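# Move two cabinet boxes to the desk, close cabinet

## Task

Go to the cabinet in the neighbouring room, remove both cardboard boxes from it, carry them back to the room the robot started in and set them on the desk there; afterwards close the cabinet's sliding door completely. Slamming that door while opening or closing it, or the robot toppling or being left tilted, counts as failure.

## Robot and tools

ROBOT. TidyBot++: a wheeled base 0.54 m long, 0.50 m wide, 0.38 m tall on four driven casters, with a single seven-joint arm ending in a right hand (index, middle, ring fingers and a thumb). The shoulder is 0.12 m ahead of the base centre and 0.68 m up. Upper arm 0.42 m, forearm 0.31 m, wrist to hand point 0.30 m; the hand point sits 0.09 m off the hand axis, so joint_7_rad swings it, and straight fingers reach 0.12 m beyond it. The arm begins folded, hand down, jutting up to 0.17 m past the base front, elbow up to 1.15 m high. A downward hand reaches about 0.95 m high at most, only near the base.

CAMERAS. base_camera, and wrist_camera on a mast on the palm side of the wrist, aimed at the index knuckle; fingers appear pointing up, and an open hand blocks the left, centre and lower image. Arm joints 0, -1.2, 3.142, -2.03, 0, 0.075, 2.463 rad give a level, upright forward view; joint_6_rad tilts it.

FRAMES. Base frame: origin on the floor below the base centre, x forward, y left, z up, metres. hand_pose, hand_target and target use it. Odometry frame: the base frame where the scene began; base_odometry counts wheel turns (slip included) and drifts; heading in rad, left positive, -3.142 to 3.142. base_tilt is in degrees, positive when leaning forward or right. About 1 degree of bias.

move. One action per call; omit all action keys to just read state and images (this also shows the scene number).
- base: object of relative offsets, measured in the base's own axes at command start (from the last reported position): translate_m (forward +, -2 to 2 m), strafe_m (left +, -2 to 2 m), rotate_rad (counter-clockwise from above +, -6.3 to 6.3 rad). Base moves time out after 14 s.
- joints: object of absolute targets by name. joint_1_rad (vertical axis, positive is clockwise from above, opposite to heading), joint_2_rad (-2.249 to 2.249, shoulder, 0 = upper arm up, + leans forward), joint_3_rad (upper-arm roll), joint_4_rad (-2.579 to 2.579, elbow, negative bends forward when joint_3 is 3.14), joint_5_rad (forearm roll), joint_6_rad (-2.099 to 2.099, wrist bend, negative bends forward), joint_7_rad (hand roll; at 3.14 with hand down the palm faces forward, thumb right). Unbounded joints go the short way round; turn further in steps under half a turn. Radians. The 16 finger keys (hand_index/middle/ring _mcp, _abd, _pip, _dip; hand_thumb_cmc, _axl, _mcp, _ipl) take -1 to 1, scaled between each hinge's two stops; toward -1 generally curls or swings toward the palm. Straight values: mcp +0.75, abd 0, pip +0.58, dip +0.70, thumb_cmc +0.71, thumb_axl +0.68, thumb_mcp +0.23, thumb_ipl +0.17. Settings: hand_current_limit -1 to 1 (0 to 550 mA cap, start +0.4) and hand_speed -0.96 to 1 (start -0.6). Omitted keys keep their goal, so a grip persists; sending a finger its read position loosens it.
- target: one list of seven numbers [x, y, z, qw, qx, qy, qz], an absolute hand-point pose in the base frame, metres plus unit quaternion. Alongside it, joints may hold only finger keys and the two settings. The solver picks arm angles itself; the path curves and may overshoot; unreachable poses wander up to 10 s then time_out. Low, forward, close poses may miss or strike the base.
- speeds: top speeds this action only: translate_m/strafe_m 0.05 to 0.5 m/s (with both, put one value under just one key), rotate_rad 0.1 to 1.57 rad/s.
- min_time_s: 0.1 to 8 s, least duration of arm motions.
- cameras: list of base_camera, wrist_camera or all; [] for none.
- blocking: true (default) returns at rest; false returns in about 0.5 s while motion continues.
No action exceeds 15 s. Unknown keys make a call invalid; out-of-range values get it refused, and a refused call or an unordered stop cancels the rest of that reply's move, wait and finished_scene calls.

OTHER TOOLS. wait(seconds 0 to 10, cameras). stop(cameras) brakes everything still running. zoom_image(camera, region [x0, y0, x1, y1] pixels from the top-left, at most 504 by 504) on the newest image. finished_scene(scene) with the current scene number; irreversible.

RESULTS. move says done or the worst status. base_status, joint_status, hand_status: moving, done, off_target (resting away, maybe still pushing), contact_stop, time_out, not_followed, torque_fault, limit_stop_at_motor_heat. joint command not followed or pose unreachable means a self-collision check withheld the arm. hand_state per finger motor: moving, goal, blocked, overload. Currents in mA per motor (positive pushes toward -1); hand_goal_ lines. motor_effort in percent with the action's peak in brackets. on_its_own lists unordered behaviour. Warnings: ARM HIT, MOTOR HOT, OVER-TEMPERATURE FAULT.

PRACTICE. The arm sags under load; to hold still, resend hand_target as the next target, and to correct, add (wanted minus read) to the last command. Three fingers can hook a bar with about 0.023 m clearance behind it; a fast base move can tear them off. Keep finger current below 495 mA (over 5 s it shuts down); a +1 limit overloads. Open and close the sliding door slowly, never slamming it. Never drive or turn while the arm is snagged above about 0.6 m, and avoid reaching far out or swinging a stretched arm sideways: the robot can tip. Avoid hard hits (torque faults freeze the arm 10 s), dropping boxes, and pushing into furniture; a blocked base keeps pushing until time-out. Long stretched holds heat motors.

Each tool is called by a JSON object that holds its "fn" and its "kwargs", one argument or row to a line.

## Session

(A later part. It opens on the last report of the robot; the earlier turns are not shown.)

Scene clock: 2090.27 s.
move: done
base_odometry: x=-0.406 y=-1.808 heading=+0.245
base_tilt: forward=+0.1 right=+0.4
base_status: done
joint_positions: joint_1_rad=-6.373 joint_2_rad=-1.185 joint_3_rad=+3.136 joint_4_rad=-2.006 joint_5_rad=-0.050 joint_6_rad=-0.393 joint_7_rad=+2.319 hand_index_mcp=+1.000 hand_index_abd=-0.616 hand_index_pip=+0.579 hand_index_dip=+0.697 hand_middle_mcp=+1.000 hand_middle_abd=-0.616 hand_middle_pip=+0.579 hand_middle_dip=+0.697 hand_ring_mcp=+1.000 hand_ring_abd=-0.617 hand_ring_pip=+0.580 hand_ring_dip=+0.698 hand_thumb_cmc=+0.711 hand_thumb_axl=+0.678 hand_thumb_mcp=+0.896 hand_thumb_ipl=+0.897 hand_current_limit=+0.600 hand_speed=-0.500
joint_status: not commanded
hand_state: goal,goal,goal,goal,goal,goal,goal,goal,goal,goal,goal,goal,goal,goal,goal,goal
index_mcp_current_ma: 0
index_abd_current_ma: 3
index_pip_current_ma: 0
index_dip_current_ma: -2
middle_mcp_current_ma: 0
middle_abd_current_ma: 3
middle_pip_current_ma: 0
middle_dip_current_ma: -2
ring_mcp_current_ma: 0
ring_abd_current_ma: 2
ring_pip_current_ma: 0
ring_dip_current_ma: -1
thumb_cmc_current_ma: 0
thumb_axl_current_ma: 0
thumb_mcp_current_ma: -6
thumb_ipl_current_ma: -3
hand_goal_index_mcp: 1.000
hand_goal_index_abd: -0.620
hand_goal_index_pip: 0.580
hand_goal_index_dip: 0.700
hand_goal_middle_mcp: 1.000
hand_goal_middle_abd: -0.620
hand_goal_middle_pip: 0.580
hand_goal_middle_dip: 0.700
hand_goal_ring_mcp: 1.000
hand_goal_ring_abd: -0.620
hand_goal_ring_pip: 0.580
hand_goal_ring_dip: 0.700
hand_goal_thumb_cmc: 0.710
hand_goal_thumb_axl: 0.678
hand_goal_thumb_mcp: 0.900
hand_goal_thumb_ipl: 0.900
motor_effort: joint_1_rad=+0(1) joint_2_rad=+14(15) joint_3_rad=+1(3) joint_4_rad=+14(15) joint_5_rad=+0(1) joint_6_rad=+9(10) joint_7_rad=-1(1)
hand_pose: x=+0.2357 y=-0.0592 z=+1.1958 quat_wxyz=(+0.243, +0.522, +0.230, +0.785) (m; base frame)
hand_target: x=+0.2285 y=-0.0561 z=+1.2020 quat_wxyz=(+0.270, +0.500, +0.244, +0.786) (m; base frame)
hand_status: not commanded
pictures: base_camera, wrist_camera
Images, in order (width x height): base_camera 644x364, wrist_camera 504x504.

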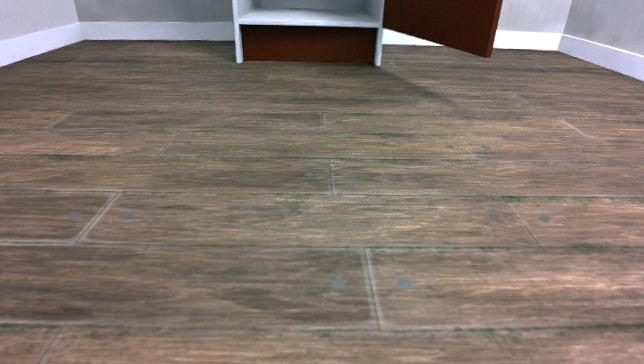

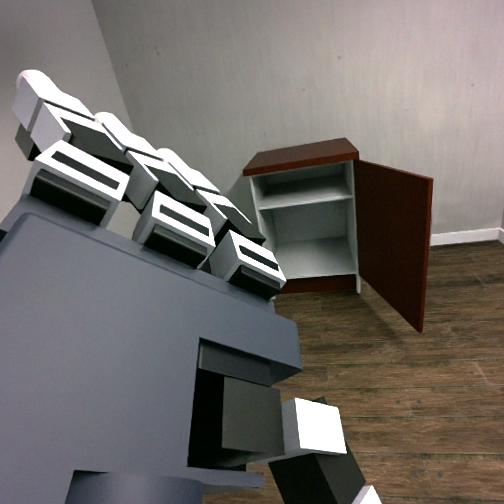

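{"fn": "move", "kwargs": {
  "base": {"translate_m":-0.05,"strafe_m":-0.63},
  "speeds": {"strafe_m":0.25}
}}

{"fn": "move", "kwargs": {
  "joints": {"joint_1_rad":0.0,"joint_2_rad":0.0,"joint_3_rad":3.135,"joint_4_rad":-2.03,"joint_5_rad":-0.05,"joint_6_rad":0.8,"joint_7_rad":-0.07,"hand_index_abd":0,"hand_middle_abd":0,"hand_ring_abd":0,"hand_index_mcp":-0.483,"hand_middle_mcp":-0.483,"hand_ring_mcp":-0.483,"hand_index_pip":-0.07,"hand_middle_pip":-0.07,"hand_ring_pip":-0.07,"hand_thumb_cmc":-0.571},
  "min_time_s": 3,
  "cameras": ["wrist_camera","base_camera"]
}}

Scene clock: 2099.80 s.
move: done
base_odometry: x=-0.302 y=-2.432 heading=+0.246
base_tilt: forward=+0.2 right=+0.5
base_status: done
joint_positions: joint_1_rad=-6.375 joint_2_rad=-1.185 joint_3_rad=+3.136 joint_4_rad=-2.006 joint_5_rad=-0.050 joint_6_rad=-0.393 joint_7_rad=+2.319 hand_index_mcp=+1.000 hand_index_abd=-0.616 hand_index_pip=+0.579 hand_index_dip=+0.697 hand_middle_mcp=+1.000 hand_middle_abd=-0.616 hand_middle_pip=+0.579 hand_middle_dip=+0.697 hand_ring_mcp=+1.000 hand_ring_abd=-0.617 hand_ring_pip=+0.580 hand_ring_dip=+0.698 hand_thumb_cmc=+0.711 hand_thumb_axl=+0.677 hand_thumb_mcp=+0.896 hand_thumb_ipl=+0.897 hand_current_limit=+0.600 hand_speed=-0.500
joint_status: not commanded
hand_state: goal,goal,goal,goal,goal,goal,goal,goal,goal,goal,goal,goal,goal,goal,goal,goal
index_mcp_current_ma: 0
index_abd_current_ma: 3
index_pip_current_ma: 0
index_dip_current_ma: -2
middle_mcp_current_ma: 0
middle_abd_current_ma: 3
middle_pip_current_ma: 0
middle_dip_current_ma: -2
ring_mcp_current_ma: 0
ring_abd_current_ma: 2
ring_pip_current_ma: 0
ring_dip_current_ma: -1
thumb_cmc_current_ma: 0
thumb_axl_current_ma: 0
thumb_mcp_current_ma: -6
thumb_ipl_current_ma: -3
hand_goal_index_mcp: 1.000
hand_goal_index_abd: -0.620
hand_goal_index_pip: 0.580
hand_goal_index_dip: 0.700
hand_goal_middle_mcp: 1.000
hand_goal_middle_abd: -0.620
hand_goal_middle_pip: 0.580
hand_goal_middle_dip: 0.700
hand_goal_ring_mcp: 1.000
hand_goal_ring_abd: -0.620
hand_goal_ring_pip: 0.580
hand_goal_ring_dip: 0.700
hand_goal_thumb_cmc: 0.710
hand_goal_thumb_axl: 0.678
hand_goal_thumb_mcp: 0.900
hand_goal_thumb_ipl: 0.900
motor_effort: joint_1_rad=+0(2) joint_2_rad=+14(15) joint_3_rad=+2(3) joint_4_rad=+14(15) joint_5_rad=-1(1) joint_6_rad=+9(10) joint_7_rad=-1(1)
hand_pose: x=+0.2358 y=-0.0589 z=+1.1958 quat_wxyz=(+0.242, +0.522, +0.230, +0.785) (m; base frame)
hand_target: x=+0.2285 y=-0.0561 z=+1.2020 quat_wxyz=(+0.270, +0.500, +0.244, +0.786) (m; base frame)
hand_status: not commanded
pictures: none

Scene clock: 2103.50 s.
move: done
base_odometry: x=-0.302 y=-2.432 heading=+0.246
base_tilt: forward=+0.2 right=+0.4
base_status: not commanded
joint_positions: joint_1_rad=-6.300 joint_2_rad=-0.015 joint_3_rad=+3.136 joint_4_rad=-2.006 joint_5_rad=-0.050 joint_6_rad=+0.753 joint_7_rad=+0.003 hand_index_mcp=-0.483 hand_index_abd=+0.001 hand_index_pip=-0.068 hand_index_dip=+0.697 hand_middle_mcp=-0.483 hand_middle_abd=+0.001 hand_middle_pip=-0.069 hand_middle_dip=+0.698 hand_ring_mcp=-0.483 hand_ring_abd=+0.001 hand_ring_pip=-0.069 hand_ring_dip=+0.698 hand_thumb_cmc=-0.568 hand_thumb_axl=+0.677 hand_thumb_mcp=+0.899 hand_thumb_ipl=+0.898 hand_current_limit=+0.600 hand_speed=-0.500
joint_status: all done
hand_state: goal,goal,goal,goal,goal,goal,goal,goal,goal,goal,goal,goal,goal,goal,goal,goal
index_mcp_current_ma: -1
index_abd_current_ma: 0
index_pip_current_ma: 1
index_dip_current_ma: -2
middle_mcp_current_ma: -1
middle_abd_current_ma: 0
middle_pip_current_ma: 1
middle_dip_current_ma: -2
ring_mcp_current_ma: -1
ring_abd_current_ma: 0
ring_pip_current_ma: 1
ring_dip_current_ma: -1
thumb_cmc_current_ma: 2
thumb_axl_current_ma: -1
thumb_mcp_current_ma: -1
thumb_ipl_current_ma: -2
hand_goal_index_mcp: -0.482
hand_goal_index_abd: 0.000
hand_goal_index_pip: -0.070
hand_goal_index_dip: 0.700
hand_goal_middle_mcp: -0.482
hand_goal_middle_abd: 0.000
hand_goal_middle_pip: -0.070
hand_goal_middle_dip: 0.700
hand_goal_ring_mcp: -0.482
hand_goal_ring_abd: 0.000
hand_goal_ring_pip: -0.070
hand_goal_ring_dip: 0.700
hand_goal_thumb_cmc: -0.570
hand_goal_thumb_axl: 0.678
hand_goal_thumb_mcp: 0.900
hand_goal_thumb_ipl: 0.900
motor_effort: joint_1_rad=+1(2) joint_2_rad=-16(18) joint_3_rad=+0(3) joint_4_rad=+17(18) joint_5_rad=+0(1) joint_6_rad=+9(10) joint_7_rad=-1(2)
hand_pose: x=+0.7121 y=+0.0301 z=+0.9931 quat_wxyz=(-0.585, +0.398, -0.422, +0.567) (m; base frame)
hand_target: x=+0.7130 y=+0.0259 z=+0.9867 quat_wxyz=(-0.602, +0.377, -0.437, +0.552) (m; base frame)
hand_status: not commanded
pictures: base_camera, wrist_camera
Images, in order (width x height): base_camera 644x364, wrist_camera 504x504.

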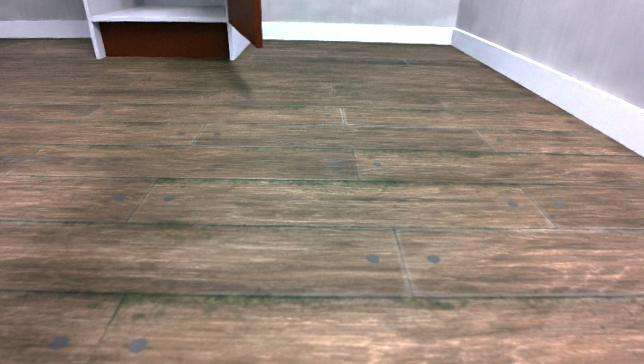

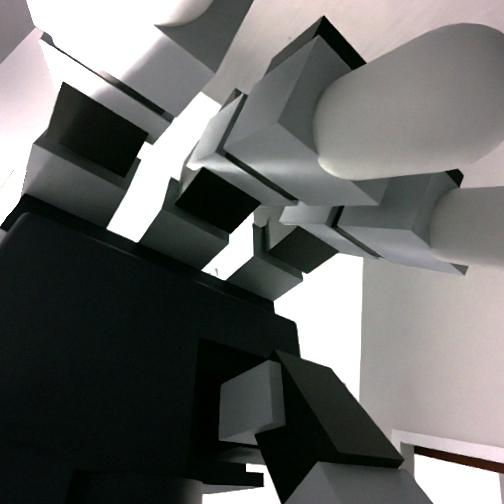

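{"fn": "move", "kwargs": {
  "base": {"strafe_m":-0.06},
  "joints": {"joint_2_rad":1.467,"joint_4_rad":-1.316,"joint_6_rad":1.24},
  "min_time_s": 4
}}

{"fn": "move", "kwargs": {
  "base": {"translate_m":0.44},
  "speeds": {"translate_m":0.2},
  "cameras": ["wrist_camera","base_camera"]
}}

Scene clock: 2115.43 s.
move: done
base_odometry: x=-0.287 y=-2.490 heading=+0.245
base_tilt: forward=+0.2 right=+0.4
base_status: done
joint_positions: joint_1_rad=-6.289 joint_2_rad=+1.433 joint_3_rad=+3.136 joint_4_rad=-1.333 joint_5_rad=-0.050 joint_6_rad=+1.194 joint_7_rad=+0.001 hand_index_mcp=-0.483 hand_index_abd=+0.001 hand_index_pip=-0.068 hand_index_dip=+0.697 hand_middle_mcp=-0.483 hand_middle_abd=+0.001 hand_middle_pip=-0.069 hand_middle_dip=+0.698 hand_ring_mcp=-0.483 hand_ring_abd=+0.001 hand_ring_pip=-0.069 hand_ring_dip=+0.698 hand_thumb_cmc=-0.568 hand_thumb_axl=+0.677 hand_thumb_mcp=+0.898 hand_thumb_ipl=+0.898 hand_current_limit=+0.600 hand_speed=-0.500
joint_status: all done
hand_state: goal,goal,goal,goal,goal,goal,goal,goal,goal,goal,goal,goal,goal,goal,goal,goal
index_mcp_current_ma: -1
index_abd_current_ma: 0
index_pip_current_ma: 1
index_dip_current_ma: -2
middle_mcp_current_ma: -1
middle_abd_current_ma: 0
middle_pip_current_ma: 1
middle_dip_current_ma: -2
ring_mcp_current_ma: -1
ring_abd_current_ma: 0
ring_pip_current_ma: 1
ring_dip_current_ma: -1
thumb_cmc_current_ma: 1
thumb_axl_current_ma: -1
thumb_mcp_current_ma: -1
thumb_ipl_current_ma: -2
hand_goal_index_mcp: -0.482
hand_goal_index_abd: 0.000
hand_goal_index_pip: -0.070
hand_goal_index_dip: 0.700
hand_goal_middle_mcp: -0.482
hand_goal_middle_abd: 0.000
hand_goal_middle_pip: -0.070
hand_goal_middle_dip: 0.700
hand_goal_ring_mcp: -0.482
hand_goal_ring_abd: 0.000
hand_goal_ring_pip: -0.070
hand_goal_ring_dip: 0.700
hand_goal_thumb_cmc: -0.570
hand_goal_thumb_axl: 0.678
hand_goal_thumb_mcp: 0.900
hand_goal_thumb_ipl: 0.900
motor_effort: joint_1_rad=+0(2) joint_2_rad=-39(43) joint_3_rad=+0(3) joint_4_rad=+9(17) joint_5_rad=+0(1) joint_6_rad=+9(10) joint_7_rad=-1(1)
hand_pose: x=+0.9529 y=+0.0190 z=+0.3618 quat_wxyz=(-0.495, +0.485, -0.516, +0.503) (m; base frame)
hand_target: x=+0.9525 y=+0.0197 z=+0.3568 quat_wxyz=(-0.519, +0.457, -0.527, +0.495) (m; base frame)
hand_status: not commanded
pictures: none

Scene clock: 2118.37 s.
move: done
base_odometry: x=+0.140 y=-2.384 heading=+0.245
base_tilt: forward=+0.2 right=+0.5
base_status: done
joint_positions: joint_1_rad=-6.289 joint_2_rad=+1.433 joint_3_rad=+3.136 joint_4_rad=-1.328 joint_5_rad=-0.050 joint_6_rad=+1.196 joint_7_rad=+0.001 hand_index_mcp=-0.483 hand_index_abd=+0.001 hand_index_pip=-0.068 hand_index_dip=+0.697 hand_middle_mcp=-0.483 hand_middle_abd=+0.001 hand_middle_pip=-0.069 hand_middle_dip=+0.698 hand_ring_mcp=-0.483 hand_ring_abd=+0.001 hand_ring_pip=-0.069 hand_ring_dip=+0.698 hand_thumb_cmc=-0.568 hand_thumb_axl=+0.677 hand_thumb_mcp=+0.898 hand_thumb_ipl=+0.898 hand_current_limit=+0.600 hand_speed=-0.500
joint_status: not commanded
hand_state: goal,goal,goal,goal,goal,goal,goal,goal,goal,goal,goal,goal,goal,goal,goal,goal
index_mcp_current_ma: -1
index_abd_current_ma: 0
index_pip_current_ma: 1
index_dip_current_ma: -2
middle_mcp_current_ma: -1
middle_abd_current_ma: 0
middle_pip_current_ma: 1
middle_dip_current_ma: -2
ring_mcp_current_ma: -1
ring_abd_current_ma: 0
ring_pip_current_ma: 1
ring_dip_current_ma: -1
thumb_cmc_current_ma: 1
thumb_axl_current_ma: -1
thumb_mcp_current_ma: -1
thumb_ipl_current_ma: -2
hand_goal_index_mcp: -0.482
hand_goal_index_abd: 0.000
hand_goal_index_pip: -0.070
hand_goal_index_dip: 0.700
hand_goal_middle_mcp: -0.482
hand_goal_middle_abd: 0.000
hand_goal_middle_pip: -0.070
hand_goal_middle_dip: 0.700
hand_goal_ring_mcp: -0.482
hand_goal_ring_abd: 0.000
hand_goal_ring_pip: -0.070
hand_goal_ring_dip: 0.700
hand_goal_thumb_cmc: -0.570
hand_goal_thumb_axl: 0.678
hand_goal_thumb_mcp: 0.900
hand_goal_thumb_ipl: 0.900
motor_effort: joint_1_rad=+0(1) joint_2_rad=-39(41) joint_3_rad=+0(1) joint_4_rad=+9(11) joint_5_rad=+0(0) joint_6_rad=+10(10) joint_7_rad=+0(1)
hand_pose: x=+0.9549 y=+0.0190 z=+0.3645 quat_wxyz=(-0.497, +0.483, -0.514, +0.505) (m; base frame)
hand_target: x=+0.9525 y=+0.0197 z=+0.3568 quat_wxyz=(-0.519, +0.457, -0.527, +0.495) (m; base frame)
hand_status: not commanded
pictures: base_camera, wrist_camera
Images, in order (width x height): base_camera 644x364, wrist_camera 504x504.

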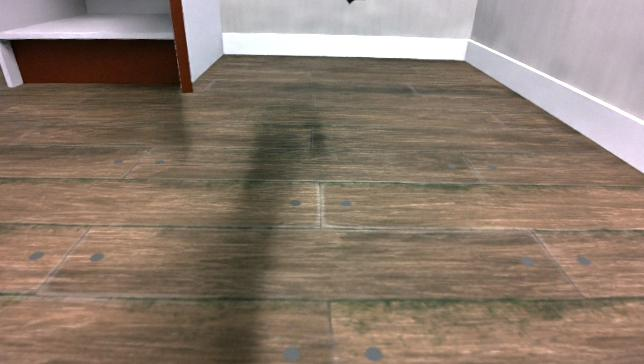

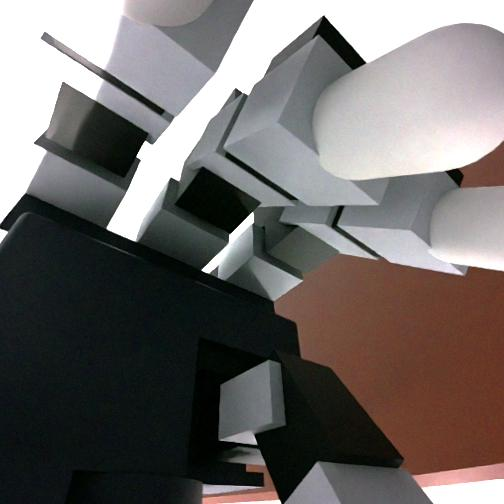

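{"fn": "move", "kwargs": {
  "base": {"translate_m":0.11},
  "speeds": {"translate_m":0.15}
}}

{"fn": "move", "kwargs": {
  "base": {"strafe_m":0.35},
  "speeds": {"strafe_m":0.1},
  "cameras": ["wrist_camera","base_camera"]
}}

Scene clock: 2128.63 s.
move: done
base_odometry: x=+0.247 y=-2.357 heading=+0.245
base_tilt: forward=+0.2 right=+0.4
base_status: done
joint_positions: joint_1_rad=-6.289 joint_2_rad=+1.433 joint_3_rad=+3.136 joint_4_rad=-1.327 joint_5_rad=-0.050 joint_6_rad=+1.197 joint_7_rad=+0.001 hand_index_mcp=-0.483 hand_index_abd=+0.001 hand_index_pip=-0.068 hand_index_dip=+0.697 hand_middle_mcp=-0.483 hand_middle_abd=+0.001 hand_middle_pip=-0.069 hand_middle_dip=+0.698 hand_ring_mcp=-0.483 hand_ring_abd=+0.001 hand_ring_pip=-0.069 hand_ring_dip=+0.698 hand_thumb_cmc=-0.568 hand_thumb_axl=+0.677 hand_thumb_mcp=+0.898 hand_thumb_ipl=+0.898 hand_current_limit=+0.600 hand_speed=-0.500
joint_status: not commanded
hand_state: goal,goal,goal,goal,goal,goal,goal,goal,goal,goal,goal,goal,goal,goal,goal,goal
index_mcp_current_ma: -1
index_abd_current_ma: 0
index_pip_current_ma: 1
index_dip_current_ma: -2
middle_mcp_current_ma: -1
middle_abd_current_ma: 0
middle_pip_current_ma: 1
middle_dip_current_ma: -2
ring_mcp_current_ma: -1
ring_abd_current_ma: 0
ring_pip_current_ma: 1
ring_dip_current_ma: -1
thumb_cmc_current_ma: 1
thumb_axl_current_ma: -1
thumb_mcp_current_ma: -1
thumb_ipl_current_ma: -2
hand_goal_index_mcp: -0.482
hand_goal_index_abd: 0.000
hand_goal_index_pip: -0.070
hand_goal_index_dip: 0.700
hand_goal_middle_mcp: -0.482
hand_goal_middle_abd: 0.000
hand_goal_middle_pip: -0.070
hand_goal_middle_dip: 0.700
hand_goal_ring_mcp: -0.482
hand_goal_ring_abd: 0.000
hand_goal_ring_pip: -0.070
hand_goal_ring_dip: 0.700
hand_goal_thumb_cmc: -0.570
hand_goal_thumb_axl: 0.678
hand_goal_thumb_mcp: 0.900
hand_goal_thumb_ipl: 0.900
motor_effort: joint_1_rad=+0(1) joint_2_rad=-39(40) joint_3_rad=-1(1) joint_4_rad=+8(11) joint_5_rad=+0(0) joint_6_rad=+9(10) joint_7_rad=-1(1)
hand_pose: x=+0.9556 y=+0.0190 z=+0.3653 quat_wxyz=(-0.498, +0.482, -0.514, +0.506) (m; base frame)
hand_target: x=+0.9525 y=+0.0197 z=+0.3568 quat_wxyz=(-0.519, +0.457, -0.527, +0.495) (m; base frame)
hand_status: not commanded
pictures: none

Scene clock: 2132.63 s.
move: done
base_odometry: x=+0.162 y=-2.017 heading=+0.245
base_tilt: forward=+0.2 right=+0.4
base_status: done
joint_positions: joint_1_rad=-6.286 joint_2_rad=+1.434 joint_3_rad=+3.136 joint_4_rad=-1.326 joint_5_rad=-0.050 joint_6_rad=+1.198 joint_7_rad=+0.001 hand_index_mcp=-0.483 hand_index_abd=+0.001 hand_index_pip=-0.068 hand_index_dip=+0.697 hand_middle_mcp=-0.483 hand_middle_abd=+0.001 hand_middle_pip=-0.069 hand_middle_dip=+0.698 hand_ring_mcp=-0.483 hand_ring_abd=+0.001 hand_ring_pip=-0.069 hand_ring_dip=+0.698 hand_thumb_cmc=-0.573 hand_thumb_axl=+0.680 hand_thumb_mcp=+0.898 hand_thumb_ipl=+0.899 hand_current_limit=+0.600 hand_speed=-0.500
joint_status: not commanded
hand_state: goal,goal,goal,goal,goal,goal,goal,goal,goal,goal,goal,goal,goal,goal,goal,goal
index_mcp_current_ma: -1
index_abd_current_ma: 0
index_pip_current_ma: 1
index_dip_current_ma: -2
middle_mcp_current_ma: -1
middle_abd_current_ma: 0
middle_pip_current_ma: 1
middle_dip_current_ma: -2
ring_mcp_current_ma: -1
ring_abd_current_ma: 0
ring_pip_current_ma: 1
ring_dip_current_ma: -1
thumb_cmc_current_ma: -3
thumb_axl_current_ma: 2
thumb_mcp_current_ma: -1
thumb_ipl_current_ma: -1
hand_goal_index_mcp: -0.482
hand_goal_index_abd: 0.000
hand_goal_index_pip: -0.070
hand_goal_index_dip: 0.700
hand_goal_middle_mcp: -0.482
hand_goal_middle_abd: 0.000
hand_goal_middle_pip: -0.070
hand_goal_middle_dip: 0.700
hand_goal_ring_mcp: -0.482
hand_goal_ring_abd: 0.000
hand_goal_ring_pip: -0.070
hand_goal_ring_dip: 0.700
hand_goal_thumb_cmc: -0.570
hand_goal_thumb_axl: 0.678
hand_goal_thumb_mcp: 0.900
hand_goal_thumb_ipl: 0.900
motor_effort: joint_1_rad=+0(4) joint_2_rad=-39(42) joint_3_rad=+0(2) joint_4_rad=+9(13) joint_5_rad=+0(1) joint_6_rad=+9(10) joint_7_rad=-1(1)
hand_pose: x=+0.9559 y=+0.0167 z=+0.3655 quat_wxyz=(-0.497, +0.481, -0.514, +0.507) (m; base frame)
hand_target: x=+0.9525 y=+0.0197 z=+0.3568 quat_wxyz=(-0.519, +0.457, -0.527, +0.495) (m; base frame)
hand_status: not commanded
pictures: base_camera, wrist_camera
Images, in order (width x height): base_camera 644x364, wrist_camera 504x504.

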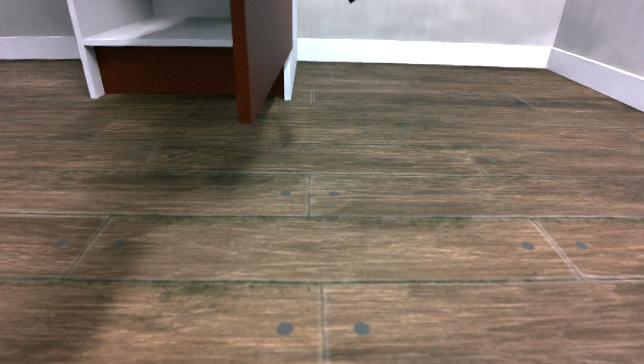

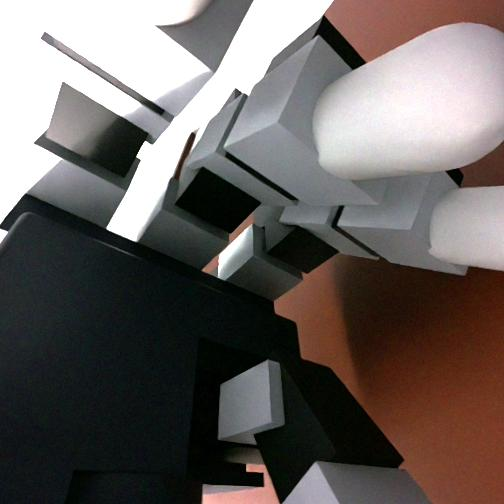

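{"fn": "move", "kwargs": {
  "base": {"strafe_m":0.2},
  "speeds": {"strafe_m":0.08},
  "cameras": ["wrist_camera","base_camera"]
}}

Scene clock: 2139.47 s.
move: done
base_odometry: x=+0.114 y=-1.823 heading=+0.245
base_tilt: forward=+0.2 right=+0.4
base_status: done
joint_positions: joint_1_rad=-6.283 joint_2_rad=+1.434 joint_3_rad=+3.136 joint_4_rad=-1.326 joint_5_rad=-0.050 joint_6_rad=+1.198 joint_7_rad=+0.000 hand_index_mcp=-0.481 hand_index_abd=-0.003 hand_index_pip=-0.068 hand_index_dip=+0.697 hand_middle_mcp=-0.483 hand_middle_abd=+0.001 hand_middle_pip=-0.069 hand_middle_dip=+0.698 hand_ring_mcp=-0.483 hand_ring_abd=+0.001 hand_ring_pip=-0.069 hand_ring_dip=+0.698 hand_thumb_cmc=-0.573 hand_thumb_axl=+0.680 hand_thumb_mcp=+0.898 hand_thumb_ipl=+0.899 hand_current_limit=+0.600 hand_speed=-0.500
joint_status: not commanded
hand_state: goal,goal,goal,goal,goal,goal,goal,goal,goal,goal,goal,goal,goal,goal,goal,goal
index_mcp_current_ma: 1
index_abd_current_ma: -2
index_pip_current_ma: 1
index_dip_current_ma: -2
middle_mcp_current_ma: -1
middle_abd_current_ma: 0
middle_pip_current_ma: 1
middle_dip_current_ma: -2
ring_mcp_current_ma: -1
ring_abd_current_ma: 0
ring_pip_current_ma: 1
ring_dip_current_ma: -1
thumb_cmc_current_ma: -2
thumb_axl_current_ma: 2
thumb_mcp_current_ma: -1
thumb_ipl_current_ma: -1
hand_goal_index_mcp: -0.482
hand_goal_index_abd: 0.000
hand_goal_index_pip: -0.070
hand_goal_index_dip: 0.700
hand_goal_middle_mcp: -0.482
hand_goal_middle_abd: 0.000
hand_goal_middle_pip: -0.070
hand_goal_middle_dip: 0.700
hand_goal_ring_mcp: -0.482
hand_goal_ring_abd: 0.000
hand_goal_ring_pip: -0.070
hand_goal_ring_dip: 0.700
hand_goal_thumb_cmc: -0.570
hand_goal_thumb_axl: 0.678
hand_goal_thumb_mcp: 0.900
hand_goal_thumb_ipl: 0.900
motor_effort: joint_1_rad=+0(5) joint_2_rad=-39(40) joint_3_rad=+0(4) joint_4_rad=+10(11) joint_5_rad=+0(4) joint_6_rad=+9(10) joint_7_rad=-1(1)
hand_pose: x=+0.9560 y=+0.0137 z=+0.3657 quat_wxyz=(-0.497, +0.480, -0.515, +0.508) (m; base frame)
hand_target: x=+0.9525 y=+0.0197 z=+0.3568 quat_wxyz=(-0.519, +0.457, -0.527, +0.495) (m; base frame)
hand_status: not commanded
pictures: base_camera, wrist_camera
Images, in order (width x height): base_camera 644x364, wrist_camera 504x504.

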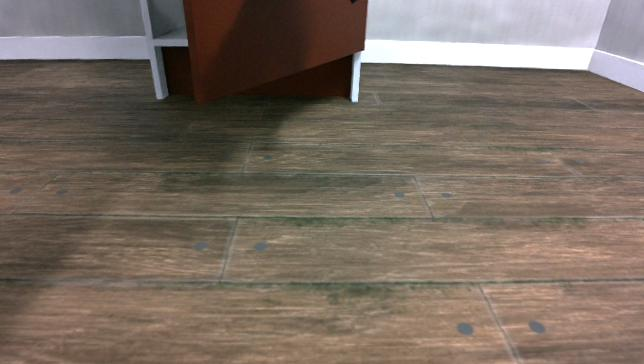

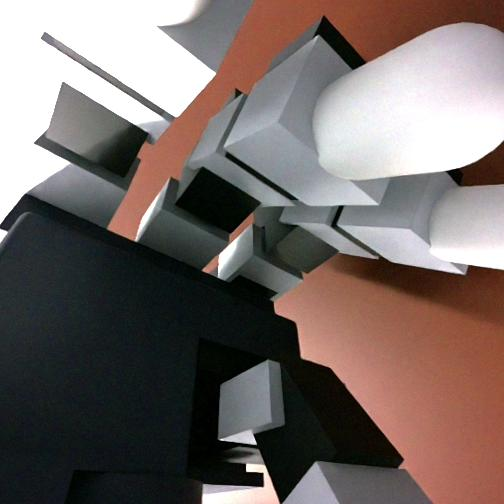

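{"fn": "move", "kwargs": {
  "base": {"strafe_m":0.13},
  "speeds": {"strafe_m":0.08},
  "cameras": ["wrist_camera","base_camera"]
}}

Scene clock: 2145.73 s.
move: done
base_odometry: x=+0.082 y=-1.696 heading=+0.245
base_tilt: forward=+0.2 right=+0.4
base_status: done
joint_positions: joint_1_rad=-6.283 joint_2_rad=+1.434 joint_3_rad=+3.136 joint_4_rad=-1.326 joint_5_rad=-0.050 joint_6_rad=+1.198 joint_7_rad=+0.000 hand_index_mcp=-0.484 hand_index_abd=-0.003 hand_index_pip=-0.068 hand_index_dip=+0.697 hand_middle_mcp=-0.483 hand_middle_abd=+0.001 hand_middle_pip=-0.069 hand_middle_dip=+0.698 hand_ring_mcp=-0.483 hand_ring_abd=+0.001 hand_ring_pip=-0.069 hand_ring_dip=+0.698 hand_thumb_cmc=-0.573 hand_thumb_axl=+0.680 hand_thumb_mcp=+0.898 hand_thumb_ipl=+0.899 hand_current_limit=+0.600 hand_speed=-0.500
joint_status: not commanded
hand_state: goal,goal,goal,goal,goal,goal,goal,goal,goal,goal,goal,goal,goal,goal,goal,goal
index_mcp_current_ma: -2
index_abd_current_ma: -2
index_pip_current_ma: 1
index_dip_current_ma: -2
middle_mcp_current_ma: -1
middle_abd_current_ma: 0
middle_pip_current_ma: 1
middle_dip_current_ma: -2
ring_mcp_current_ma: -1
ring_abd_current_ma: 0
ring_pip_current_ma: 1
ring_dip_current_ma: -1
thumb_cmc_current_ma: -2
thumb_axl_current_ma: 1
thumb_mcp_current_ma: -1
thumb_ipl_current_ma: -1
hand_goal_index_mcp: -0.482
hand_goal_index_abd: 0.000
hand_goal_index_pip: -0.070
hand_goal_index_dip: 0.700
hand_goal_middle_mcp: -0.482
hand_goal_middle_abd: 0.000
hand_goal_middle_pip: -0.070
hand_goal_middle_dip: 0.700
hand_goal_ring_mcp: -0.482
hand_goal_ring_abd: 0.000
hand_goal_ring_pip: -0.070
hand_goal_ring_dip: 0.700
hand_goal_thumb_cmc: -0.570
hand_goal_thumb_axl: 0.678
hand_goal_thumb_mcp: 0.900
hand_goal_thumb_ipl: 0.900
motor_effort: joint_1_rad=+0(5) joint_2_rad=-40(40) joint_3_rad=+0(2) joint_4_rad=+9(11) joint_5_rad=+0(3) joint_6_rad=+10(10) joint_7_rad=+0(1)
hand_pose: x=+0.9560 y=+0.0133 z=+0.3657 quat_wxyz=(-0.497, +0.480, -0.515, +0.508) (m; base frame)
hand_target: x=+0.9525 y=+0.0197 z=+0.3568 quat_wxyz=(-0.519, +0.457, -0.527, +0.495) (m; base frame)
hand_status: not commanded
pictures: base_camera, wrist_camera
Images, in order (width x height): base_camera 644x364, wrist_camera 504x504.

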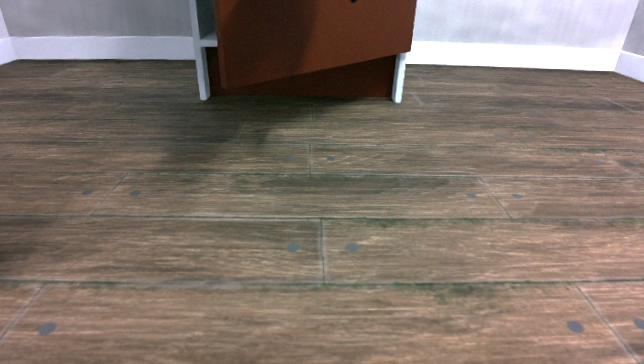

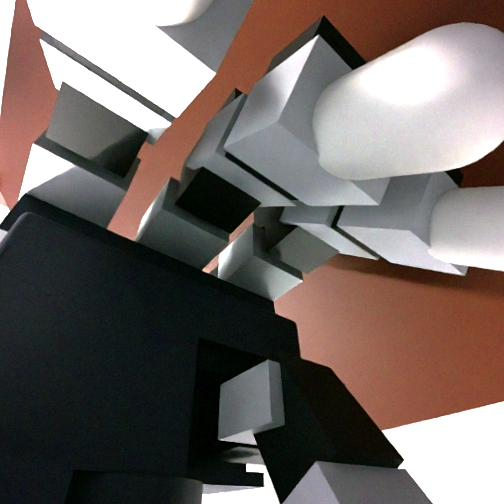

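{"fn": "move", "kwargs": {
  "base": {"translate_m":0.2,"strafe_m":0.09},
  "speeds": {"translate_m":0.08},
  "cameras": ["wrist_camera","base_camera"]
}}

Scene clock: 2156.33 s.
move: done
base_odometry: x=+0.254 y=-1.560 heading=+0.245
base_tilt: forward=+0.2 right=+0.4
base_status: done
joint_positions: joint_1_rad=-6.283 joint_2_rad=+1.434 joint_3_rad=+3.136 joint_4_rad=-1.325 joint_5_rad=-0.050 joint_6_rad=+1.199 joint_7_rad=+0.000 hand_index_mcp=-0.483 hand_index_abd=-0.003 hand_index_pip=-0.068 hand_index_dip=+0.698 hand_middle_mcp=-0.483 hand_middle_abd=+0.001 hand_middle_pip=-0.069 hand_middle_dip=+0.698 hand_ring_mcp=-0.483 hand_ring_abd=+0.001 hand_ring_pip=-0.069 hand_ring_dip=+0.698 hand_thumb_cmc=-0.573 hand_thumb_axl=+0.680 hand_thumb_mcp=+0.898 hand_thumb_ipl=+0.899 hand_current_limit=+0.600 hand_speed=-0.500
joint_status: not commanded
hand_state: goal,goal,goal,goal,goal,goal,goal,goal,goal,goal,goal,goal,goal,goal,goal,goal
index_mcp_current_ma: -1
index_abd_current_ma: -2
index_pip_current_ma: 1
index_dip_current_ma: -2
middle_mcp_current_ma: -1
middle_abd_current_ma: 0
middle_pip_current_ma: 1
middle_dip_current_ma: -2
ring_mcp_current_ma: -1
ring_abd_current_ma: 0
ring_pip_current_ma: 1
ring_dip_current_ma: -1
thumb_cmc_current_ma: -2
thumb_axl_current_ma: 1
thumb_mcp_current_ma: -1
thumb_ipl_current_ma: -1
hand_goal_index_mcp: -0.482
hand_goal_index_abd: 0.000
hand_goal_index_pip: -0.070
hand_goal_index_dip: 0.700
hand_goal_middle_mcp: -0.482
hand_goal_middle_abd: 0.000
hand_goal_middle_pip: -0.070
hand_goal_middle_dip: 0.700
hand_goal_ring_mcp: -0.482
hand_goal_ring_abd: 0.000
hand_goal_ring_pip: -0.070
hand_goal_ring_dip: 0.700
hand_goal_thumb_cmc: -0.570
hand_goal_thumb_axl: 0.678
hand_goal_thumb_mcp: 0.900
hand_goal_thumb_ipl: 0.900
motor_effort: joint_1_rad=+0(4) joint_2_rad=-39(41) joint_3_rad=-1(2) joint_4_rad=+9(11) joint_5_rad=+0(2) joint_6_rad=+9(10) joint_7_rad=-1(1)
hand_pose: x=+0.9562 y=+0.0132 z=+0.3660 quat_wxyz=(-0.497, +0.480, -0.515, +0.508) (m; base frame)
hand_target: x=+0.9525 y=+0.0197 z=+0.3568 quat_wxyz=(-0.519, +0.457, -0.527, +0.495) (m; base frame)
hand_status: not commanded
pictures: base_camera, wrist_camera
Images, in order (width x height): base_camera 644x364, wrist_camera 504x504.

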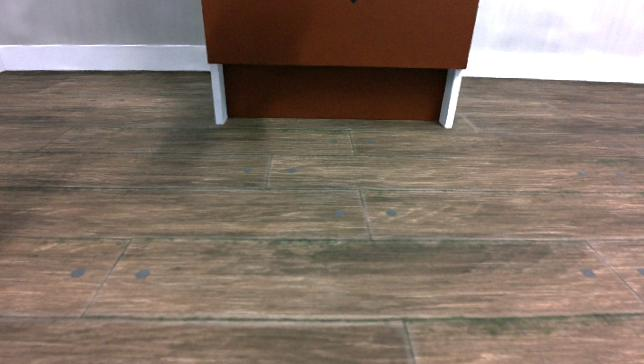

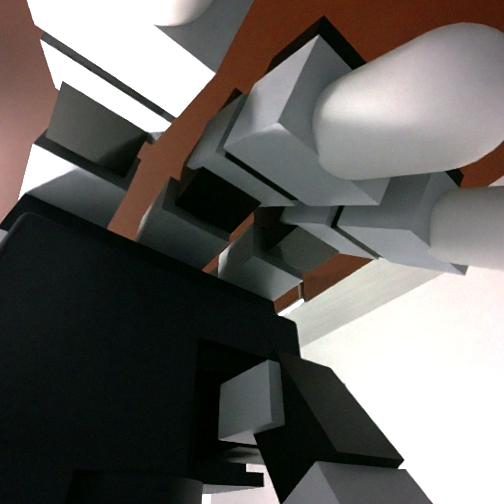

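{"fn": "zoom_image", "kwargs": {
  "camera": "base_camera",
  "region": [180, 0, 500, 140]
}}

{"fn": "zoom_image", "kwargs": {
  "camera": "wrist_camera",
  "region": [0, 0, 504, 504]
}}

Scaled by 1.575.

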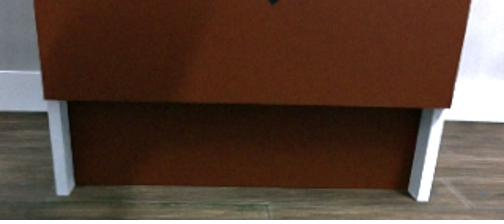

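Scaled by 1.000.

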